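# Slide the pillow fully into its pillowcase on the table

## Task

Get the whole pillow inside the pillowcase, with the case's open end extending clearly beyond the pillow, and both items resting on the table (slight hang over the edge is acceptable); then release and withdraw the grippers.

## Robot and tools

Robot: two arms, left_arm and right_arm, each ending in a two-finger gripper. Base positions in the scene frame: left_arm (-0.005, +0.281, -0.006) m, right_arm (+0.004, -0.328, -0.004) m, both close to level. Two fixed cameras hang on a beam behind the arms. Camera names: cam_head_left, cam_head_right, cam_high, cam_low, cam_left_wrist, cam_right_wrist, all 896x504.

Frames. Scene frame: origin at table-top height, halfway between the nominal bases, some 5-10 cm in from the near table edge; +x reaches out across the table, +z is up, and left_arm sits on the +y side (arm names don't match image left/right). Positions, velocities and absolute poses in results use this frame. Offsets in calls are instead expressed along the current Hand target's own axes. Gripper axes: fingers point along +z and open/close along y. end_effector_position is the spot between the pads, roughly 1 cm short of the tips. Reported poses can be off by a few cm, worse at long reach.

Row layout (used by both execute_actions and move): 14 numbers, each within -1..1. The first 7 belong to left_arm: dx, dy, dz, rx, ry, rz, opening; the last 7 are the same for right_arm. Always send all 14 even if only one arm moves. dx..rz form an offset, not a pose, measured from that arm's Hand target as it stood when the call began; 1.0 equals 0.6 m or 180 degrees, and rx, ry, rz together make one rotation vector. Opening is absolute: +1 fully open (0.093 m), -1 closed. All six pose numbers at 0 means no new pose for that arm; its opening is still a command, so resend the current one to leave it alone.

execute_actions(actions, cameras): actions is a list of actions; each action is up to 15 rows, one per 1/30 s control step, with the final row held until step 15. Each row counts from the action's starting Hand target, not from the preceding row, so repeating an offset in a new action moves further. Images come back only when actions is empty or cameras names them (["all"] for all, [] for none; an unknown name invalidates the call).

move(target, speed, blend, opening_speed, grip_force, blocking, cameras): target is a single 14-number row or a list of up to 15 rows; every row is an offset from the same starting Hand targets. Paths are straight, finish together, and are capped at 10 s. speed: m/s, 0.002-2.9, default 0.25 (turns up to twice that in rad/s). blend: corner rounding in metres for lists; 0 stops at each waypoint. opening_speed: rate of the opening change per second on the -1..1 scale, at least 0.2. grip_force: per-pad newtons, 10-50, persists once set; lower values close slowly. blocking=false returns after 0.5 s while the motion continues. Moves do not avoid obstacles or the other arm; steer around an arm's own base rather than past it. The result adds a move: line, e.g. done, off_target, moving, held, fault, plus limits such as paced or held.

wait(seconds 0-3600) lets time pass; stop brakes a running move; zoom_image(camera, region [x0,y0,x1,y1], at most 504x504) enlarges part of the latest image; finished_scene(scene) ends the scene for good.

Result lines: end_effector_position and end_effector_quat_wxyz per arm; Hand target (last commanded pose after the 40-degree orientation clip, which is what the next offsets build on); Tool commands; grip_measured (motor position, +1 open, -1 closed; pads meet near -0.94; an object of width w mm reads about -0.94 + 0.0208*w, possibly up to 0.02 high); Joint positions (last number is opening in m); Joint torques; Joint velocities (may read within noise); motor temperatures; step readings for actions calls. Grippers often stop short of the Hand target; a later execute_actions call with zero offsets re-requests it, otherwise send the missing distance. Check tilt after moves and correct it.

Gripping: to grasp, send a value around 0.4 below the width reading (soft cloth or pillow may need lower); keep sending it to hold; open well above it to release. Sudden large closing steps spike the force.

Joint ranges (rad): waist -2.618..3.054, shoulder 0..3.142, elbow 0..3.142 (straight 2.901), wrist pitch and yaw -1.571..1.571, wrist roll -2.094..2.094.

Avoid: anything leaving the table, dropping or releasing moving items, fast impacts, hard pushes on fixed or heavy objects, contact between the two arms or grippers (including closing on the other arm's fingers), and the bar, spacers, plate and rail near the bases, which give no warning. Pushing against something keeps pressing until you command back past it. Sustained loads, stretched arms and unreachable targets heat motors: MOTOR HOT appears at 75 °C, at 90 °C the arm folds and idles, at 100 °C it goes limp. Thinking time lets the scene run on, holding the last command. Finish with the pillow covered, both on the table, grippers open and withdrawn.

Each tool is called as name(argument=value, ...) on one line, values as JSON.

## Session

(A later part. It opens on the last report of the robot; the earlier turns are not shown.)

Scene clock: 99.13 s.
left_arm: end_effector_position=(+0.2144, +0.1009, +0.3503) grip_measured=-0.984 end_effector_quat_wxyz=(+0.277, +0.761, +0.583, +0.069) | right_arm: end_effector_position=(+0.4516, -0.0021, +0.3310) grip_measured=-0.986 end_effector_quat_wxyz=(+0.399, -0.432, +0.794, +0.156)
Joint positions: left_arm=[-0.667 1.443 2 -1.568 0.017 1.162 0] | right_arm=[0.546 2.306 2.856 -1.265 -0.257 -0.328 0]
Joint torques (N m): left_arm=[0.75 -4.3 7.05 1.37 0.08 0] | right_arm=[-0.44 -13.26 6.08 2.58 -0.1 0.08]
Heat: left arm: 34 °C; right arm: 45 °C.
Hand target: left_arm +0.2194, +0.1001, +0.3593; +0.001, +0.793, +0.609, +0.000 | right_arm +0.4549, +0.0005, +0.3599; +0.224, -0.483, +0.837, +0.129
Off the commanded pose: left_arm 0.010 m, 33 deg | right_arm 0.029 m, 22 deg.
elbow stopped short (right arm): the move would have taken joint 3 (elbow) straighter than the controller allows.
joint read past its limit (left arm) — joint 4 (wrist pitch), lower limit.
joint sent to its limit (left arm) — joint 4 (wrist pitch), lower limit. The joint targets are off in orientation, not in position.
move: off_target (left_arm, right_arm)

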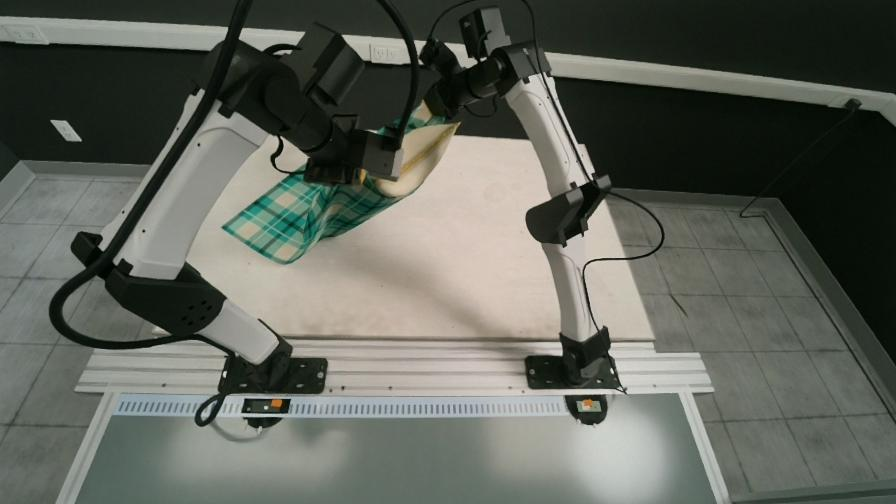

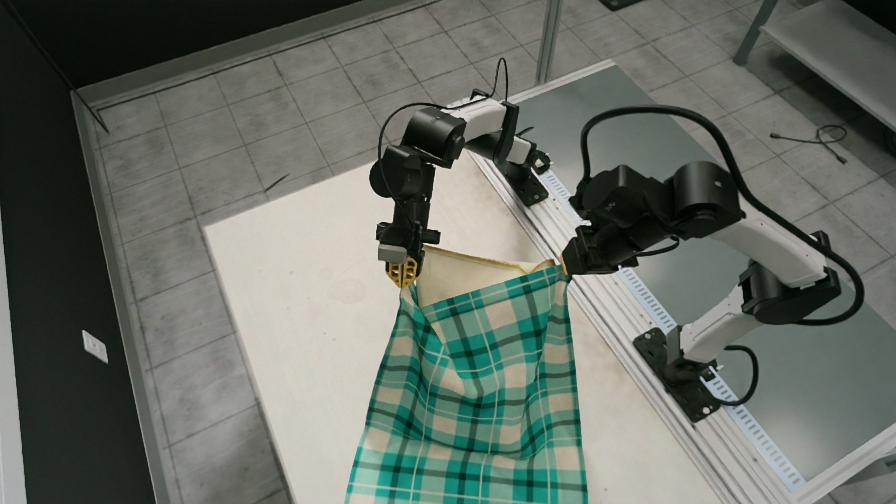

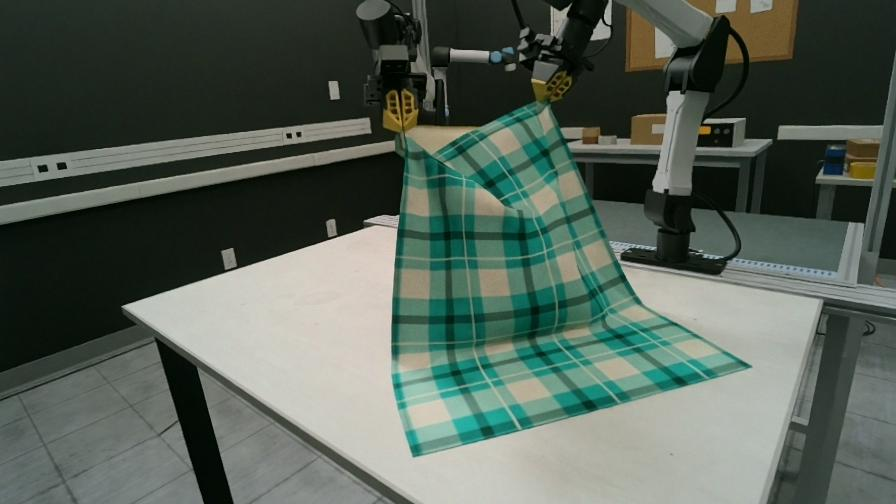

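move(target=[[-0.04,-0.024,-0.1,0,0,0,-1,0.024,0.047,-0.129,0,0,0,-1],[-0.04,-0.024,0.05,0,0,0,-1,0.099,0.047,0.001,0,0,0,-1],[-0.04,-0.024,-0.1,0,0,0,-1,0.024,0.047,-0.129,0,0,0,-1],[-0.04,-0.024,0.05,0,0,0,-1,0.099,0.047,0.001,0,0,0,-1],[-0.04,-0.024,-0.1,0,0,0,-1,0.024,0.047,-0.129,0,0,0,-1],[-0.04,-0.024,0.05,0,0,0,-1,0.099,0.047,0.001,0,0,0,-1],[-0.04,-0.024,-0.1,0,0,0,-1,0.024,0.047,-0.129,0,0,0,-1],[-0.04,-0.024,0.05,0,0,0,-1,0.099,0.047,0.001,0,0,0,-1],[-0.04,-0.024,-0.1,0,0,0,-1,0.024,0.047,-0.129,0,0,0,-1],[-0.04,-0.024,0.05,0,0,0,-1,0.099,0.047,0.001,0,0,0,-1],[-0.04,-0.024,-0.1,0,0,0,-1,0.024,0.047,-0.129,0,0,0,-1]], speed=0.9, blend=0.01, cameras=["cam_head_left","cam_high","cam_low"])

Scene clock: 107.13 s.
left_arm: end_effector_position=(+0.1959, +0.0848, +0.4084) grip_measured=-0.984 end_effector_quat_wxyz=(+0.368, +0.738, +0.563, +0.063) | right_arm: end_effector_position=(+0.4023, -0.0313, +0.3932) grip_measured=-0.986 end_effector_quat_wxyz=(+0.422, -0.426, +0.784, +0.160)
Joint positions: left_arm=[-0.751 1.444 2.198 -1.578 0.012 1.082 0] | right_arm=[0.546 2.143 2.855 -1.372 -0.257 -0.317 0]
Joint torques (N m): left_arm=[-0.23 -3.38 6.41 1.7 0.11 -0.1] | right_arm=[-0.83 -11.34 5.56 2.75 -0.2 0.11]
Motor temperatures (°C): left_arm=[24 33 33 27 26 25 24] | right_arm=[23 48 36 36 25 27 26]
Heat: left arm: 33 °C; right arm: 48 °C.
Hand target: left_arm +0.1992, +0.0807, +0.4193; +0.033, +0.793, +0.608, +0.006 | right_arm +0.4049, -0.0296, +0.4197; +0.224, -0.483, +0.837, +0.129
Off the commanded pose: left_arm 0.012 m, 44 deg; orientation clipped | right_arm 0.027 m, 25 deg.
elbow stopped short (right arm): the move would have taken joint 3 (elbow) straighter than the controller allows.
joint read past its limit (left arm) — joint 4 (wrist pitch), lower limit.
joint sent to its limit (left arm) — joint 4 (wrist pitch), lower limit. The joint targets are off in orientation, not in position.
move: off_target (left_arm, right_arm); limits=paced

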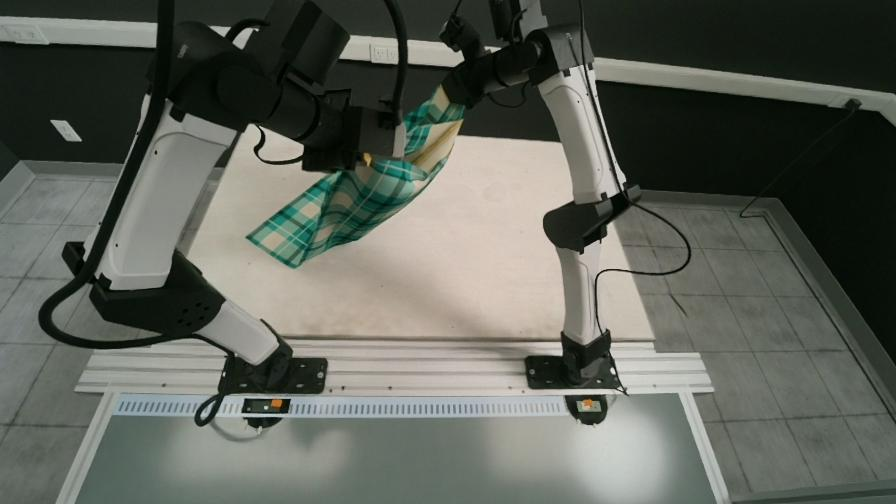

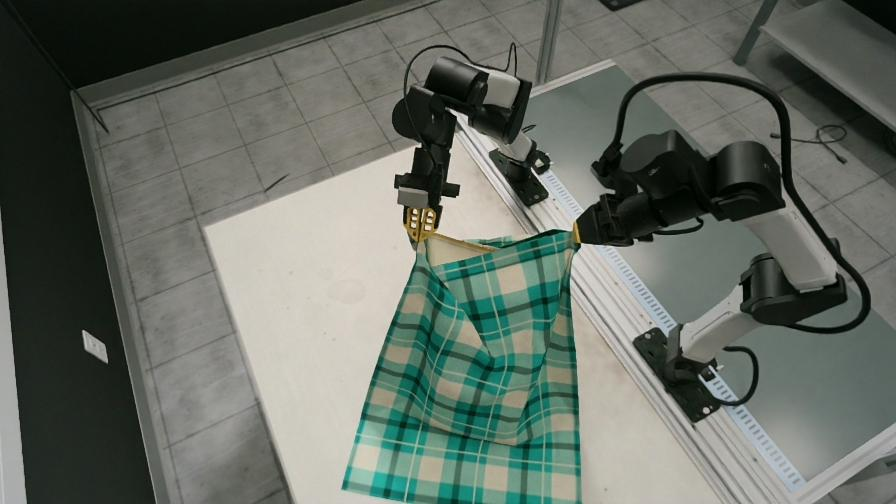

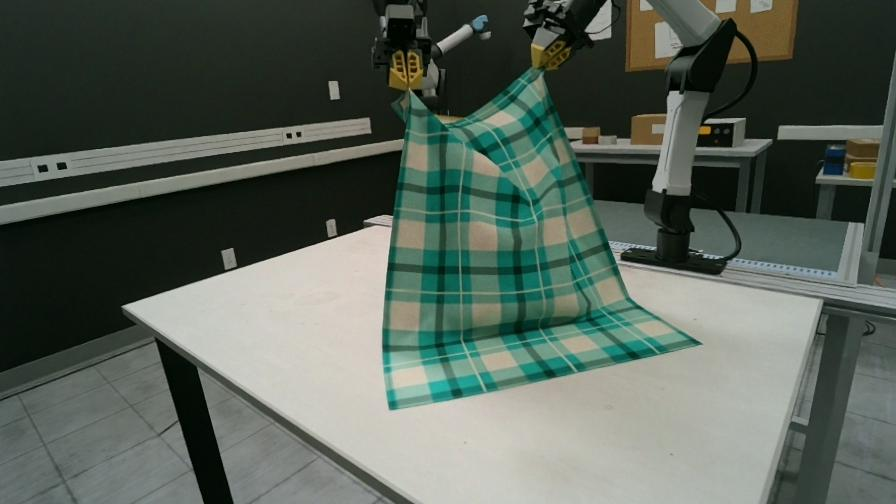

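move(target=[[-0.02,-0.02,-0.1,0,0,0,-1,0.0,0.05,-0.11,0,0,0,-1],[-0.02,-0.02,0.05,0,0,0,-1,0.075,0.05,0.02,0,0,0,-1],[-0.02,-0.02,-0.1,0,0,0,-1,0.0,0.05,-0.11,0,0,0,-1],[-0.02,-0.02,0.05,0,0,0,-1,0.075,0.05,0.02,0,0,0,-1],[-0.02,-0.02,-0.1,0,0,0,-1,0.0,0.05,-0.11,0,0,0,-1],[-0.02,-0.02,0.05,0,0,0,-1,0.075,0.05,0.02,0,0,0,-1],[-0.02,-0.02,-0.1,0,0,0,-1,0.0,0.05,-0.11,0,0,0,-1],[-0.02,-0.02,0.05,0,0,0,-1,0.075,0.05,0.02,0,0,0,-1],[-0.02,-0.02,-0.1,0,0,0,-1,0.0,0.05,-0.11,0,0,0,-1],[-0.02,-0.02,0.05,0,0,0,-1,0.075,0.05,0.02,0,0,0,-1],[-0.02,-0.02,-0.1,0,0,0,-1,0.0,0.05,-0.11,0,0,0,-1]], speed=0.9, blend=0.01, cameras=["cam_head_left","cam_head_right","cam_high","cam_low"])

Scene clock: 114.40 s.
left_arm: end_effector_position=(+0.1807, +0.0769, +0.4684) grip_measured=-0.984 end_effector_quat_wxyz=(+0.461, +0.705, +0.537, +0.054) | right_arm: end_effector_position=(+0.3629, -0.0467, +0.4516) grip_measured=-0.986 end_effector_quat_wxyz=(+0.473, -0.408, +0.761, +0.177)
Joint positions: left_arm=[-0.805 1.477 2.432 -1.579 0.012 1.026 0] | right_arm=[0.561 2.014 2.856 -1.375 -0.257 -0.27 0]
Joint torques (N m): left_arm=[-0.27 -3.58 5.05 1.91 0.07 -0.08] | right_arm=[-0.35 -9.46 4.85 3.01 -0.23 0.09]
Heat: left arm: 33 °C; right arm: 47 °C.
Hand target: left_arm +0.1814, +0.0750, +0.4790; +0.132, +0.787, +0.603, +0.017 | right_arm +0.3623, -0.0430, +0.4769; +0.224, -0.483, +0.837, +0.129
Off the commanded pose: left_arm 0.011 m, 51 deg; orientation clipped | right_arm 0.026 m, 32 deg.
elbow stopped short (right arm): the move would have taken joint 3 (elbow) straighter than the controller allows.
joint read past its limit (left arm) — joint 4 (wrist pitch), lower limit.
joint sent to its limit (left arm) — joint 4 (wrist pitch), lower limit. The joint targets are off in orientation, not in position.
move: off_target (left_arm, right_arm); limits=paced

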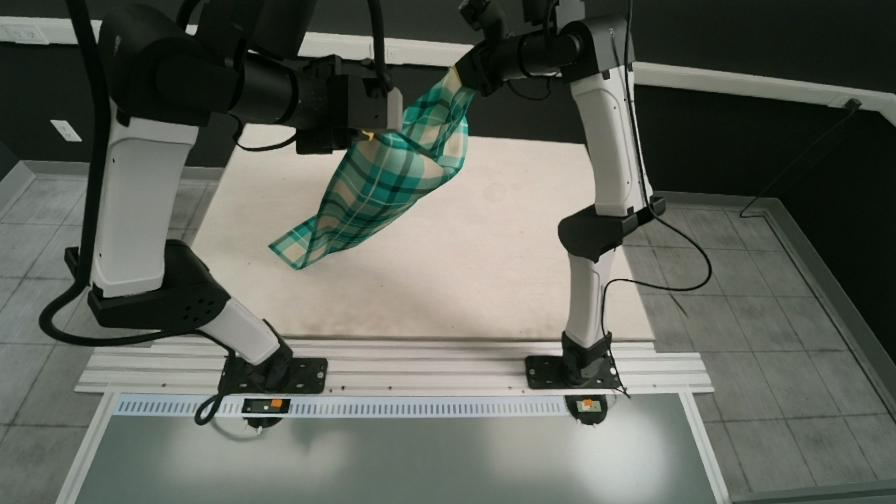

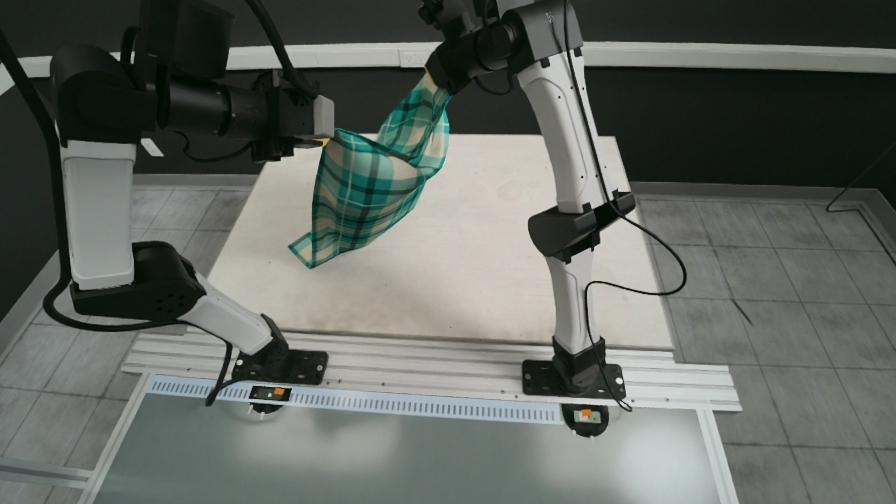

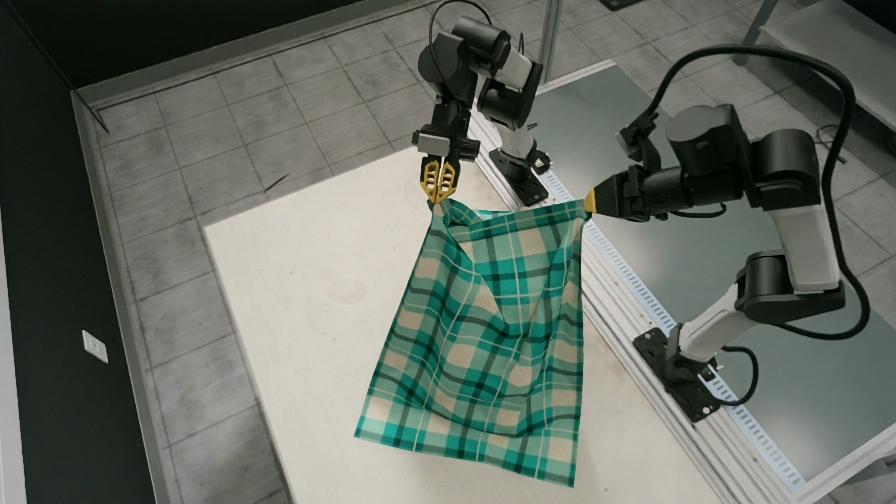

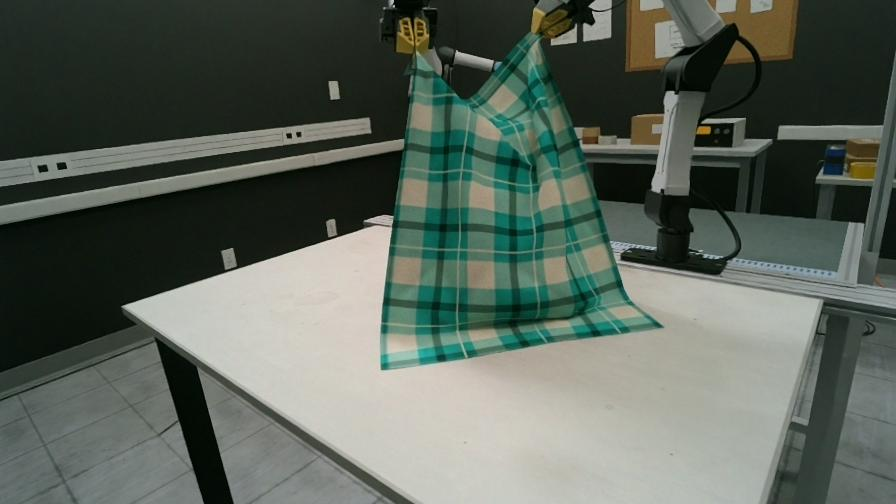

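move(target=[[-0.060,-0.027,0.398,0,0,0,-1,0.254,-0.193,0.29,0,0,0,-1],[-0.223,-0.051,0.76,0,0,0,-1,0.5545,-0.3595,0.502,0,0,0,-1]], speed=0.15, blend=0.04, cameras=["cam_head_left","cam_head_right","cam_high","cam_low"])

Scene clock: 123.70 s.
left_arm: end_effector_position=(+0.1969, -0.1240, +0.0517) grip_measured=-0.984 end_effector_quat_wxyz=(+0.124, +0.789, +0.601, +0.013) | right_arm: end_effector_position=(+0.4714, -0.2687, +0.0533) grip_measured=-0.986 end_effector_quat_wxyz=(+0.210, -0.480, +0.841, +0.135)
Joint positions: left_arm=[-1.132 2.099 1.644 -0.891 -0.057 0.718 0] | right_arm=[-0.032 2.174 1.702 -0.873 -0.455 -1.012 0]
Joint torques (N m): left_arm=[-0.49 -11.04 7.31 0.86 -0.1 -0.05] | right_arm=[-0.88 -10.06 6.01 1.31 -0.36 -0.12]
Heat: left arm: 33 °C; right arm: 47 °C.
Hand target: left_arm +0.2004, -0.1302, +0.0497; +0.131, +0.787, +0.603, +0.017 | right_arm +0.4803, -0.2706, +0.0501; +0.224, -0.483, +0.837, +0.129
Off the commanded pose: left_arm 0.008 m, 1 deg | right_arm 0.010 m, 2 deg.
move: done

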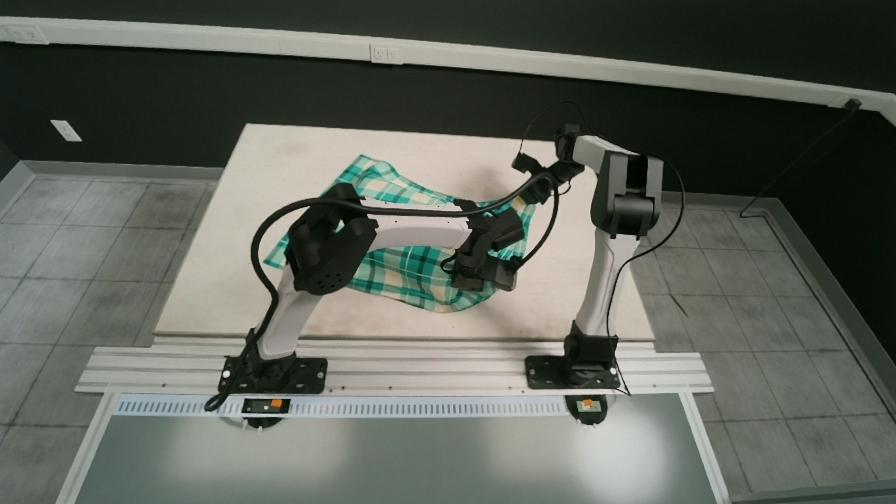

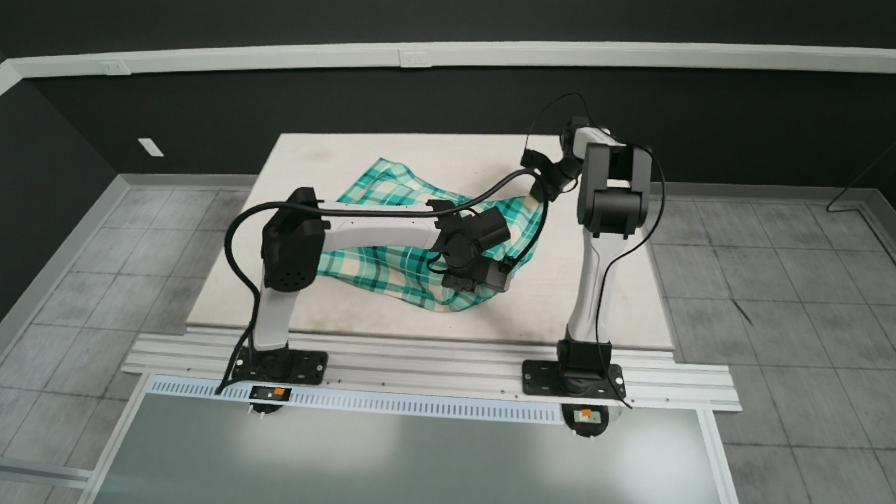

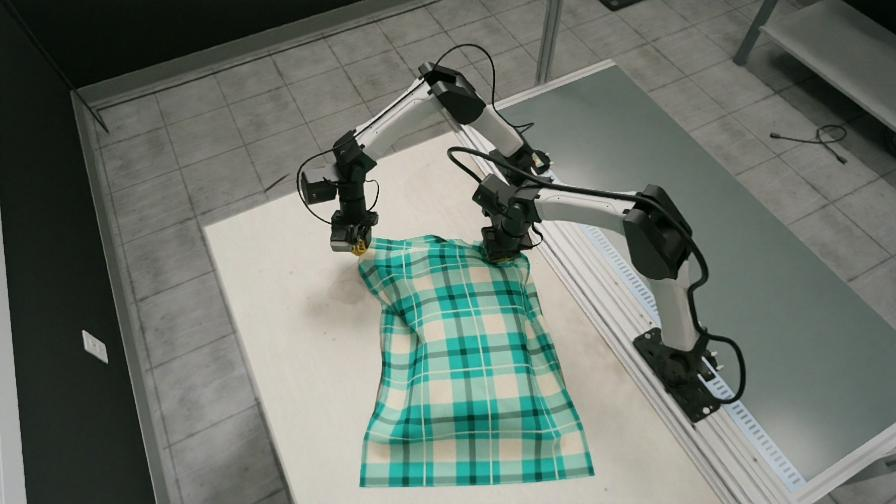

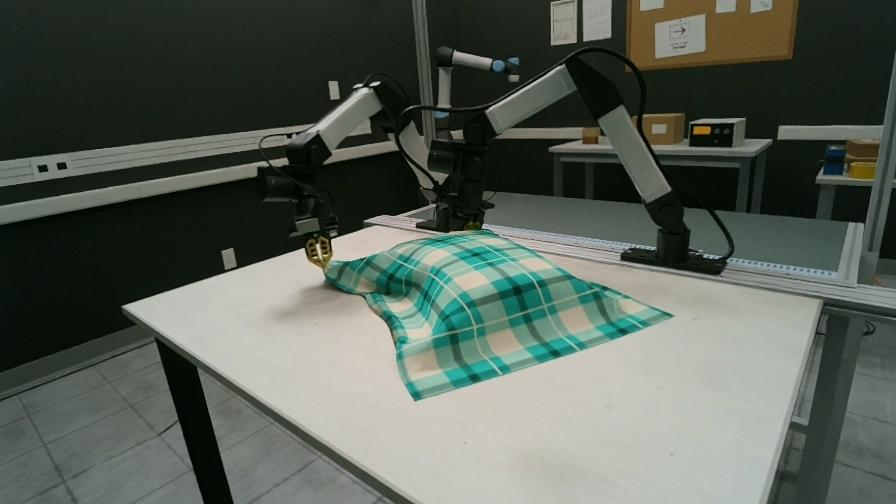

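move(target=[[0,0,0.055,0,0,0,-1,0.03,0,0.052,0,0,0,-1],[0,0,0.055,0,0,0,0,0.03,0,0.052,0,0,0,0]], speed=0.12, opening_speed=1.5)

move(target=[[0,0,-0.2,0,0,0,0,0,0,-0.25,0,0,0,0],[0.2,0,-0.25,0,0,0,0,0.05,0.1,-0.35,0,0,0,0]], speed=0.2, blend=0.02, cameras=["cam_head_left","cam_high","cam_low","cam_right_wrist"])

Scene clock: 127.60 s.
left_arm: end_effector_position=(+0.2076, -0.1442, +0.0326) grip_measured=-0.002 end_effector_quat_wxyz=(+0.154, +0.785, +0.599, +0.009) | right_arm: end_effector_position=(+0.4787, -0.2682, +0.0235) grip_measured=-0.002 end_effector_quat_wxyz=(+0.225, -0.483, +0.837, +0.128)
Joint positions: left_arm=[-1.132 2.152 1.632 -0.763 -0.061 0.717 0.045] | right_arm=[-0.032 2.209 1.628 -0.729 -0.461 -1.014 0.045]
Joint torques (N m): left_arm=[-0.09 -10.66 5.74 0.67 -0.06 -0.04] | right_arm=[-0.83 -9.68 5.34 1.14 -0.3 -0.13]
Heat: left arm: 33 °C; right arm: 47 °C.
Hand target: left_arm +0.2065, -0.1363, +0.0176; +0.131, +0.787, +0.603, +0.017 | right_arm +0.4802, -0.2707, +0.0140; +0.224, -0.483, +0.837, +0.129
Off the commanded pose: left_arm 0.017 m, 3 deg | right_arm 0.010 m, 0 deg.
move: off_target (left_arm); target 2's new opening was sent with left_arm's hand 0.013 m and 1 deg from that target

Scene clock: 129.83 s.
left_arm: end_effector_position=(+0.2125, +0.0048, +0.1412) grip_measured=-0.001 end_effector_quat_wxyz=(+0.122, +0.787, +0.604, +0.023) | right_arm: end_effector_position=(+0.3689, -0.3561, +0.1759) grip_measured=-0.002 end_effector_quat_wxyz=(+0.220, -0.481, +0.839, +0.124)
Joint positions: left_arm=[-0.915 1.674 1.438 -1.107 -0.028 0.923 0.045] | right_arm=[-0.3 1.804 1.67 -1.315 -0.498 -1.307 0.045]
Joint torques (N m): left_arm=[0.53 -10.69 5.74 0.71 0.23 0.04] | right_arm=[-0.79 -9.68 5.19 0.38 -0.45 -0.16]
Heat: left arm: 34 °C; right arm: 47 °C.
Hand target: left_arm +0.2114, +0.0059, +0.1466; +0.131, +0.787, +0.603, +0.017 | right_arm +0.3628, -0.3539, +0.1810; +0.224, -0.483, +0.837, +0.129
Off the commanded pose: left_arm 0.006 m, 1 deg | right_arm 0.008 m, 1 deg.
move: done

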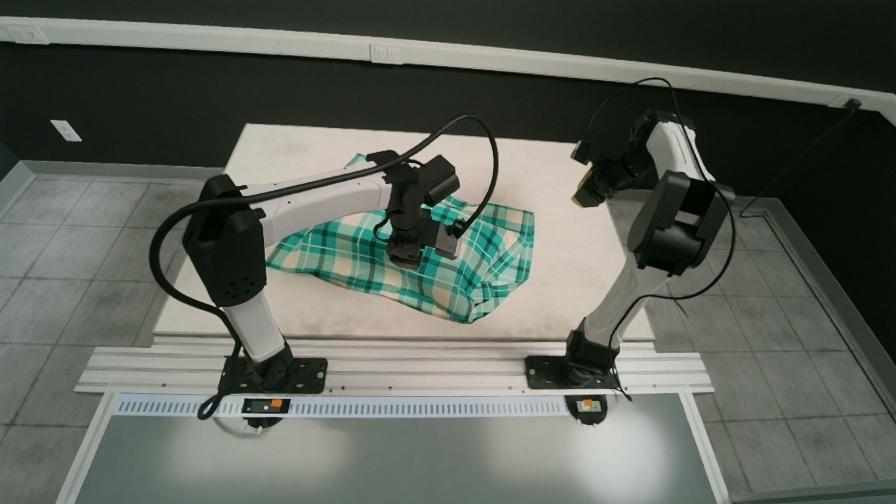

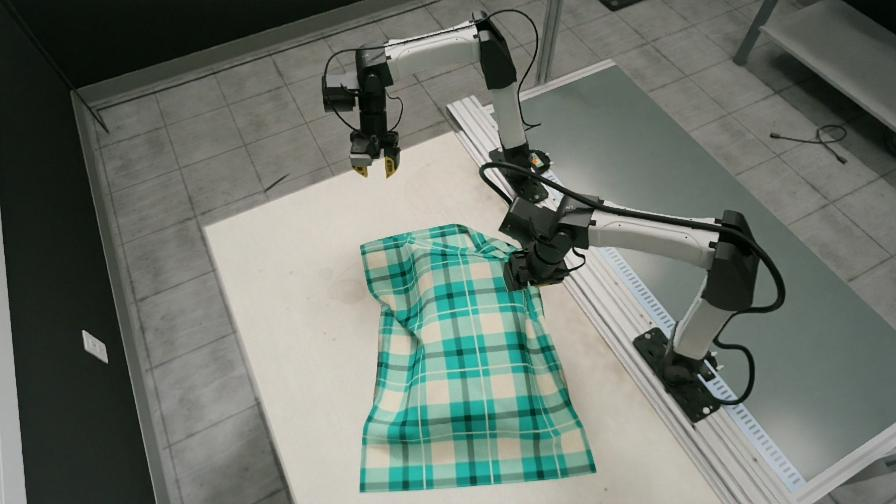

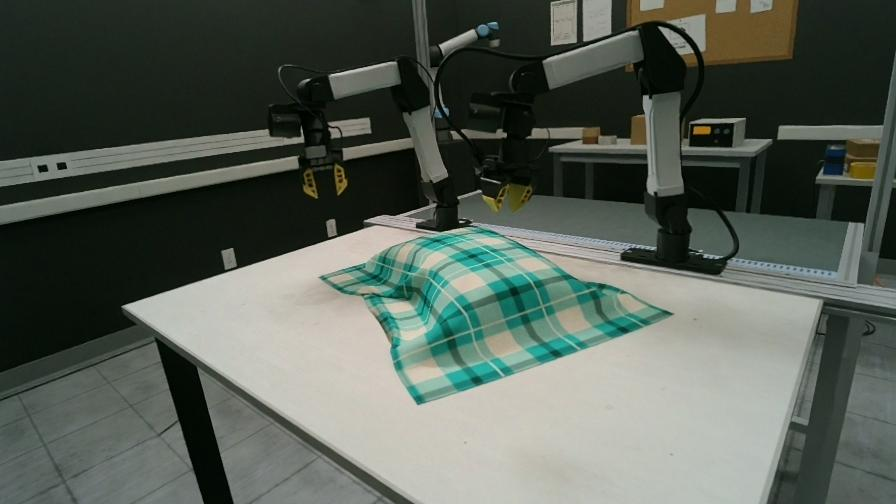

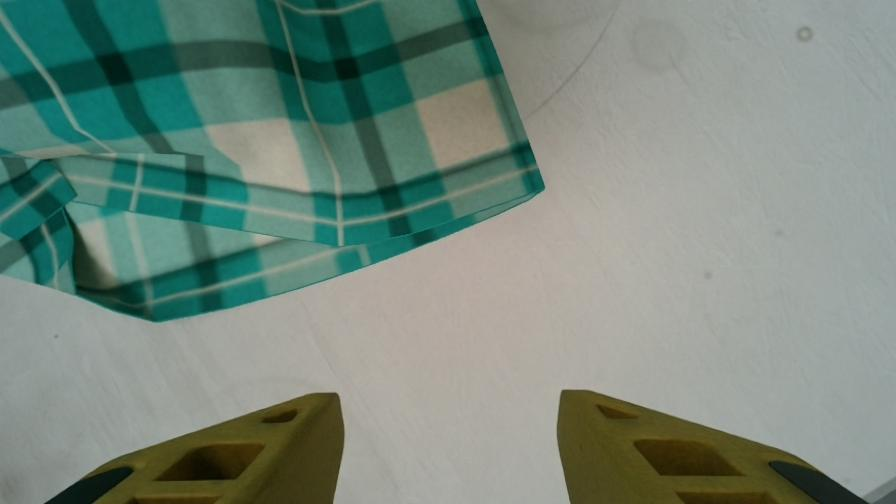

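move(target=[0.35,0.0,-0.05,0,0,0,0,0,0,0,0,0,0,0], cameras=["cam_head_left","cam_high"])

zoom_image(camera="cam_head_left", region=[250, 140, 560, 340])

zoom_image(camera="cam_high", region=[320, 200, 620, 500])

Scene clock: 133.67 s.
left_arm: end_effector_position=(+0.2614, +0.2124, +0.1441) grip_measured=-0.001 end_effector_quat_wxyz=(+0.123, +0.787, +0.604, +0.019) | right_arm: end_effector_position=(+0.3688, -0.3561, +0.1759) grip_measured=-0.002 end_effector_quat_wxyz=(+0.220, -0.482, +0.839, +0.124)
Joint positions: left_arm=[-0.171 1.424 1.206 -1.168 0.14 1.651 0.045] | right_arm=[-0.3 1.804 1.67 -1.315 -0.498 -1.308 0.045]
Joint torques (N m): left_arm=[0.65 -6 6.95 0.55 0.4 0.03] | right_arm=[-0.8 -9.68 5.22 0.39 -0.46 -0.15]
Heat: left arm: 34 °C; right arm: 46 °C.
Hand target: left_arm +0.2632, +0.2117, +0.1479; +0.131, +0.787, +0.603, +0.017 | right_arm +0.3627, -0.3539, +0.1810; +0.224, -0.483, +0.837, +0.129
Off the commanded pose: left_arm 0.004 m, 1 deg | right_arm 0.008 m, 1 deg.
move: done

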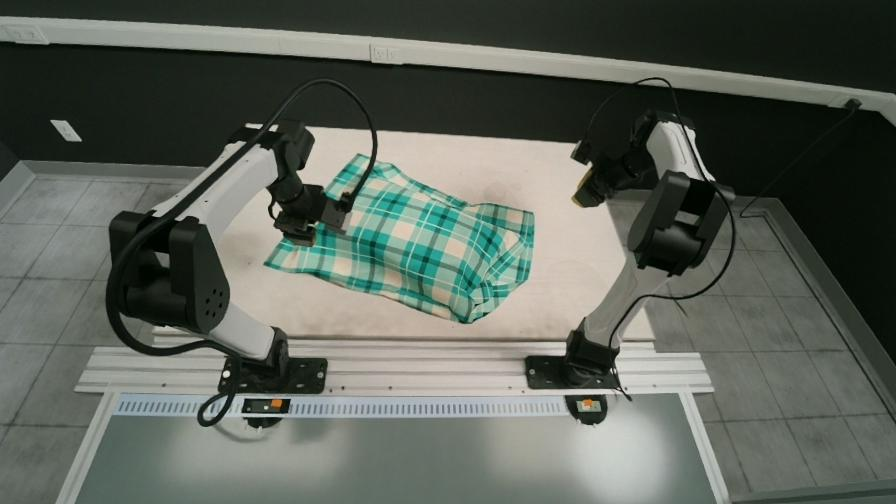

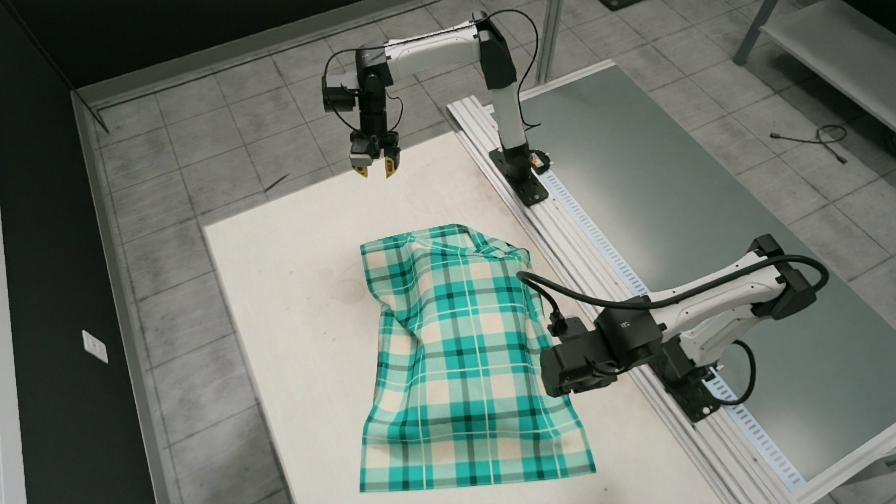

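Scaled by 1.626 from the camera's image (finer frame: 1280x720).

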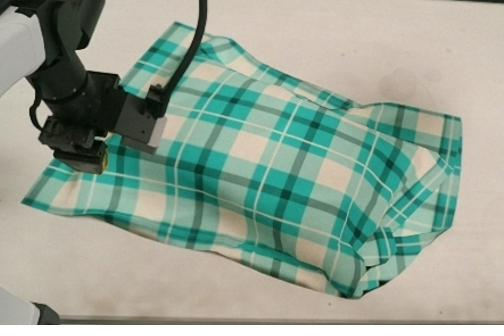

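Scaled by 1.680 from the camera's image (finer frame: 1280x720).

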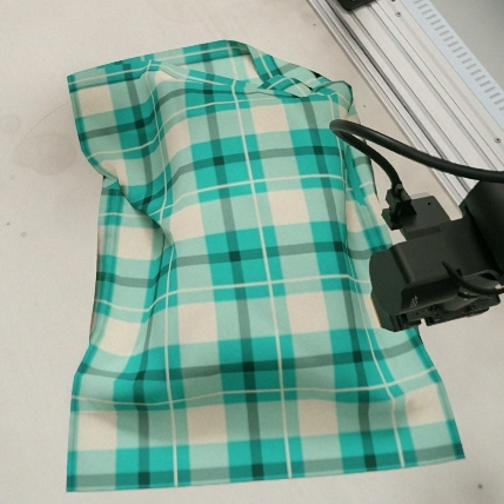

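move(target=[-0.515,-0.035,0.097,0,0,0,1,0,0,0,0,0,0,0], cameras=["cam_left_wrist","cam_right_wrist"])

Scene clock: 138.73 s.
left_arm: end_effector_position=(+0.1649, -0.0842, +0.1252) grip_measured=+1.000 end_effector_quat_wxyz=(+0.126, +0.790, +0.599, +0.010) | right_arm: end_effector_position=(+0.3688, -0.3561, +0.1759) grip_measured=-0.002 end_effector_quat_wxyz=(+0.220, -0.482, +0.839, +0.124)
Joint positions: left_arm=[-1.157 1.867 1.611 -1.084 -0.056 0.696 0.093] | right_arm=[-0.3 1.804 1.67 -1.315 -0.498 -1.308 0.045]
Joint torques (N m): left_arm=[-0.12 -9.02 8.58 0.65 -0.16 -0.1] | right_arm=[-0.8 -9.69 5.2 0.39 -0.45 -0.15]
Heat: left arm: 34 °C; right arm: 46 °C.
Hand target: left_arm +0.1698, -0.0886, +0.1277; +0.131, +0.787, +0.603, +0.017 | right_arm +0.3627, -0.3539, +0.1810; +0.224, -0.483, +0.837, +0.129
Off the commanded pose: left_arm 0.007 m, 1 deg | right_arm 0.008 m, 1 deg.
move: done

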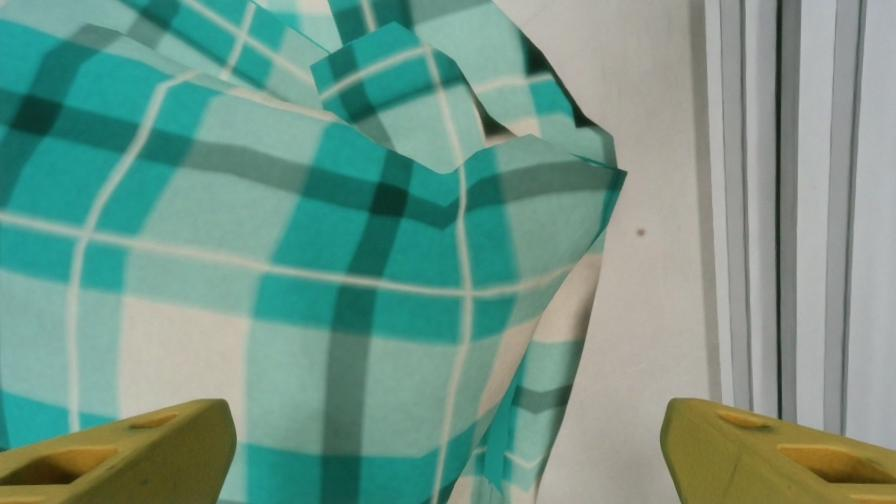

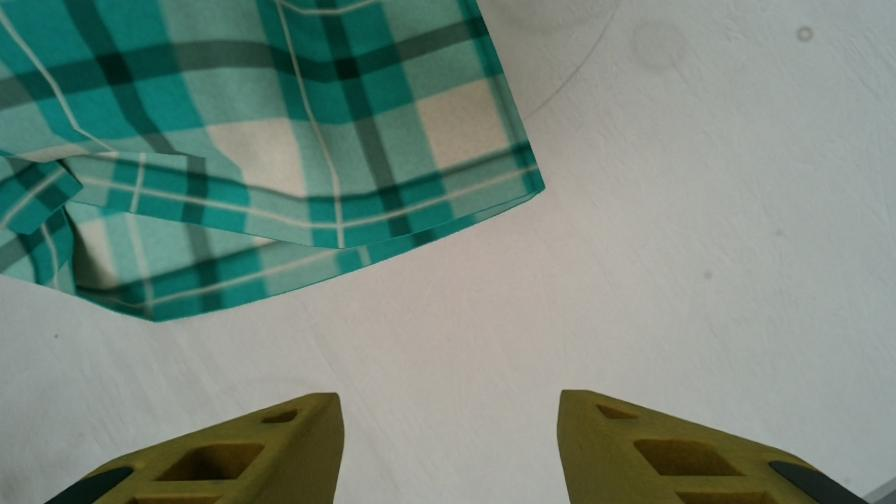

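move(target=[[-0.095,-0.0145,0.214,0,0,0,1,0.108,-0.1,-0.158,0,0,0,0],[-0.095,-0.0145,0.214,0,0,0,-1,0.108,-0.1,-0.158,0,0,0,0]], speed=0.12, opening_speed=0.8, cameras=["cam_left_wrist","cam_high"])

Scene clock: 147.00 s.
left_arm: end_effector_position=(+0.1677, -0.1632, +0.0218) grip_measured=-0.988 end_effector_quat_wxyz=(+0.140, +0.788, +0.600, +0.015) | right_arm: end_effector_position=(+0.3610, -0.4737, +0.2307) grip_measured=-0.002 end_effector_quat_wxyz=(+0.261, -0.462, +0.846, +0.059)
Joint positions: left_arm=[-1.236 2.199 1.676 -0.798 -0.093 0.618 0] | right_arm=[-0.608 1.934 2.052 -1.557 -0.524 -1.569 0.045]
Joint torques (N m): left_arm=[0.02 -10.11 7.28 0.77 0.02 -0.06] | right_arm=[-0.51 -7.53 7.12 0.39 -0.47 -0.14]
Heat: left arm: 35 °C; right arm: 45 °C.
Hand target: left_arm +0.1699, -0.1648, +0.0094; +0.131, +0.787, +0.603, +0.017 | right_arm +0.3628, -0.4734, +0.2310; +0.224, -0.483, +0.837, +0.129
Off the commanded pose: left_arm 0.013 m, 1 deg | right_arm 0.002 m, 9 deg.
joint sent to its limit (right arm) — joint 4 (wrist pitch), lower limit. The joint targets are off in orientation, not in position.
move: off_target (left_arm, right_arm); target 2's new opening was sent with left_arm's hand 0.021 m and 1 deg from that target
Images, in order (width x height): cam_high 896x504, cam_left_wrist 896x504.

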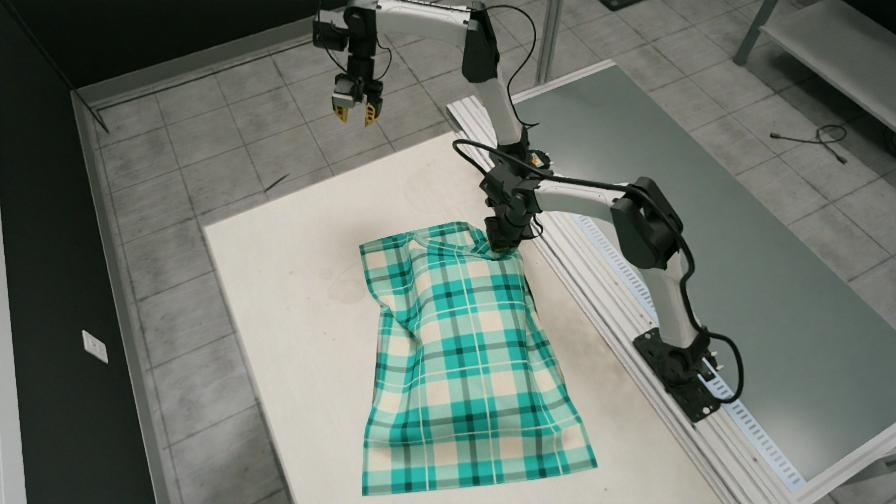

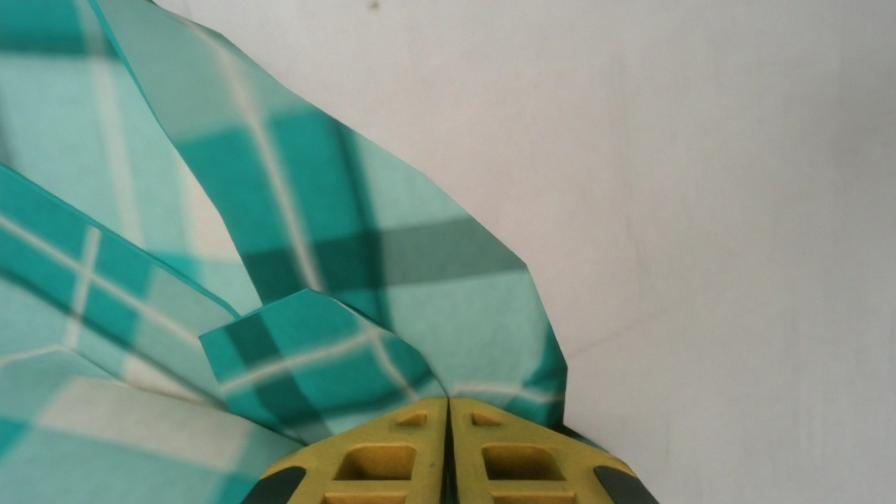

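move(target=[[-0.149,0.023,-0.078,0,0,0,-1,0,0,0,0,0,0,0],[-0.14,0.006,-0.005,0,0,0,-1,0,0,0,0,0,0,0],[-0.14,0.006,-0.005,0,0,0,0,0,0,0,0,0,0,0],[-0.13,0.006,-0.2,0,0,0,0,0,0,0,0,0,0,0],[0.2,0.006,-0.25,0,0,0,0,0,0,0,0,0,0,0]], speed=0.15, blend=[0.01,0,0,0.02,0], cameras=["cam_head_left","cam_high","cam_left_wrist"])

zoom_image(camera="cam_head_left", region=[250, 140, 560, 340])

Scene clock: 153.87 s.
left_arm: end_effector_position=(+0.1776, -0.0223, +0.1321) grip_measured=-0.001 end_effector_quat_wxyz=(+0.116, +0.788, +0.604, +0.025) | right_arm: end_effector_position=(+0.3610, -0.4737, +0.2307) grip_measured=-0.002 end_effector_quat_wxyz=(+0.261, -0.462, +0.846, +0.059)
Joint positions: left_arm=[-1.056 1.699 1.436 -1.099 -0.062 0.787 0.045] | right_arm=[-0.608 1.934 2.052 -1.557 -0.524 -1.569 0.045]
Joint torques (N m): left_arm=[0.39 -11.04 5.65 0.74 0.21 0.07] | right_arm=[-0.49 -7.5 7.1 0.39 -0.47 -0.15]
Heat: left arm: 37 °C; right arm: 44 °C.
Hand target: left_arm +0.1782, -0.0234, +0.1391; +0.131, +0.787, +0.603, +0.017 | right_arm +0.3628, -0.4734, +0.2310; +0.224, -0.483, +0.837, +0.129
Off the commanded pose: left_arm 0.007 m, 2 deg | right_arm 0.002 m, 9 deg.
joint sent to its limit (right arm) — joint 4 (wrist pitch), lower limit. The joint targets are off in orientation, not in position.
move: done

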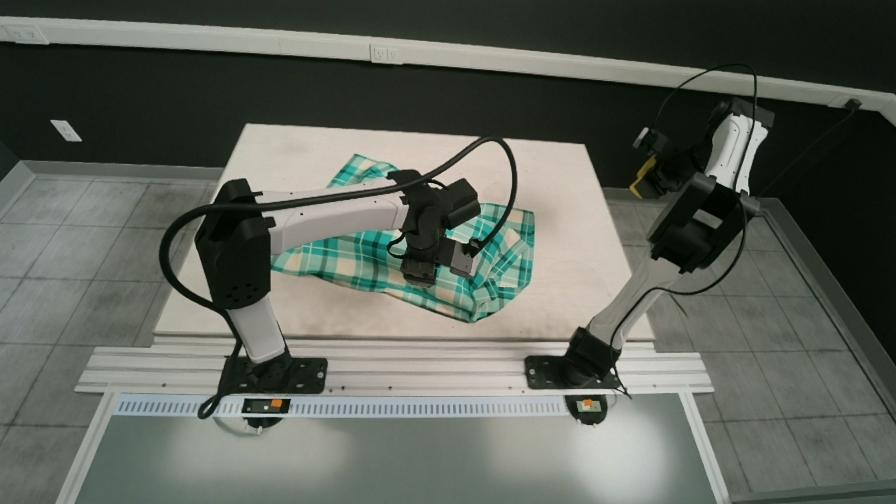

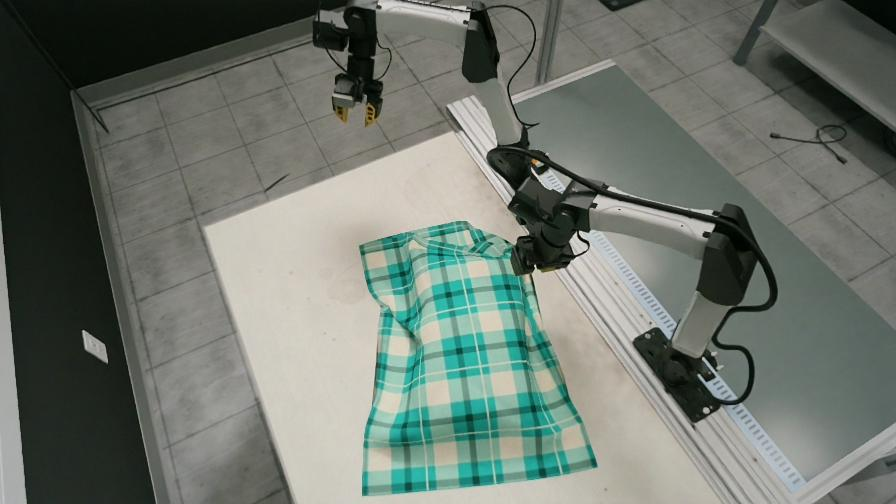

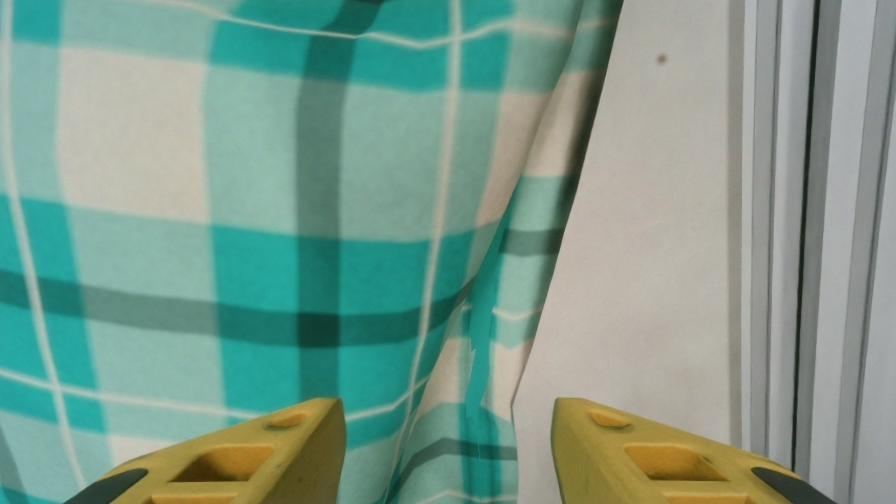

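Scaled by 1.626 from the camera's image (finer frame: 1280x720).

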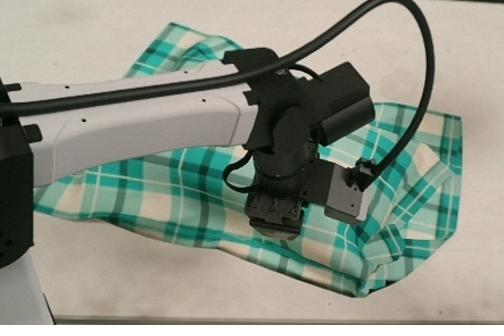

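move(target=[-0.14,-0.035,0.02,0,0,0,1,0,0,0,0,0,0,0], cameras=["cam_left_wrist"])

Scene clock: 157.57 s.
left_arm: end_effector_position=(+0.1321, -0.0965, +0.1308) grip_measured=+1.000 end_effector_quat_wxyz=(+0.125, +0.791, +0.598, +0.010) | right_arm: end_effector_position=(+0.3610, -0.4737, +0.2307) grip_measured=-0.002 end_effector_quat_wxyz=(+0.261, -0.462, +0.846, +0.059)
Joint positions: left_arm=[-1.252 1.87 1.64 -1.119 -0.077 0.606 0.093] | right_arm=[-0.608 1.934 2.052 -1.557 -0.524 -1.569 0.045]
Joint torques (N m): left_arm=[0.09 -9.18 8.61 0.67 -0.16 -0.09] | right_arm=[-0.51 -7.5 7.09 0.39 -0.47 -0.14]
Heat: left arm: 37 °C; right arm: 44 °C.
Hand target: left_arm +0.1377, -0.1006, +0.1339; +0.131, +0.787, +0.603, +0.017 | right_arm +0.3628, -0.4734, +0.2310; +0.224, -0.483, +0.837, +0.129
Off the commanded pose: left_arm 0.008 m, 1 deg | right_arm 0.002 m, 9 deg.
joint sent to its limit (right arm) — joint 4 (wrist pitch), lower limit. The joint targets are off in orientation, not in position.
move: done

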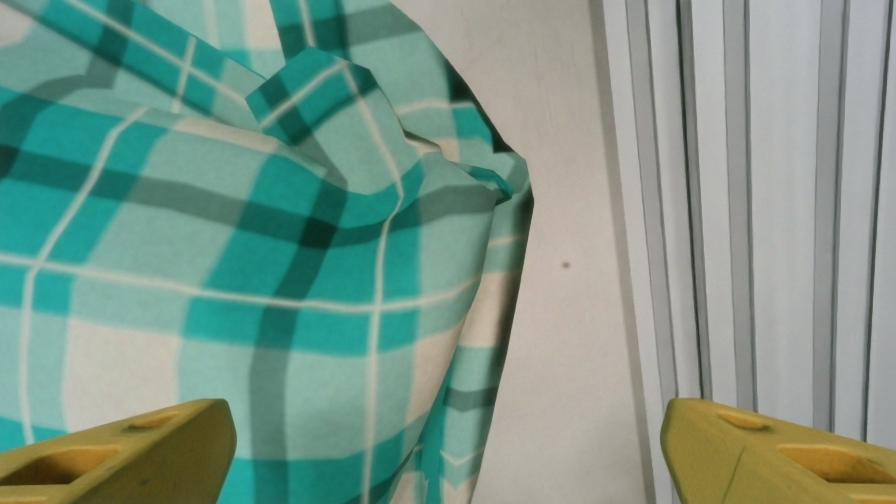

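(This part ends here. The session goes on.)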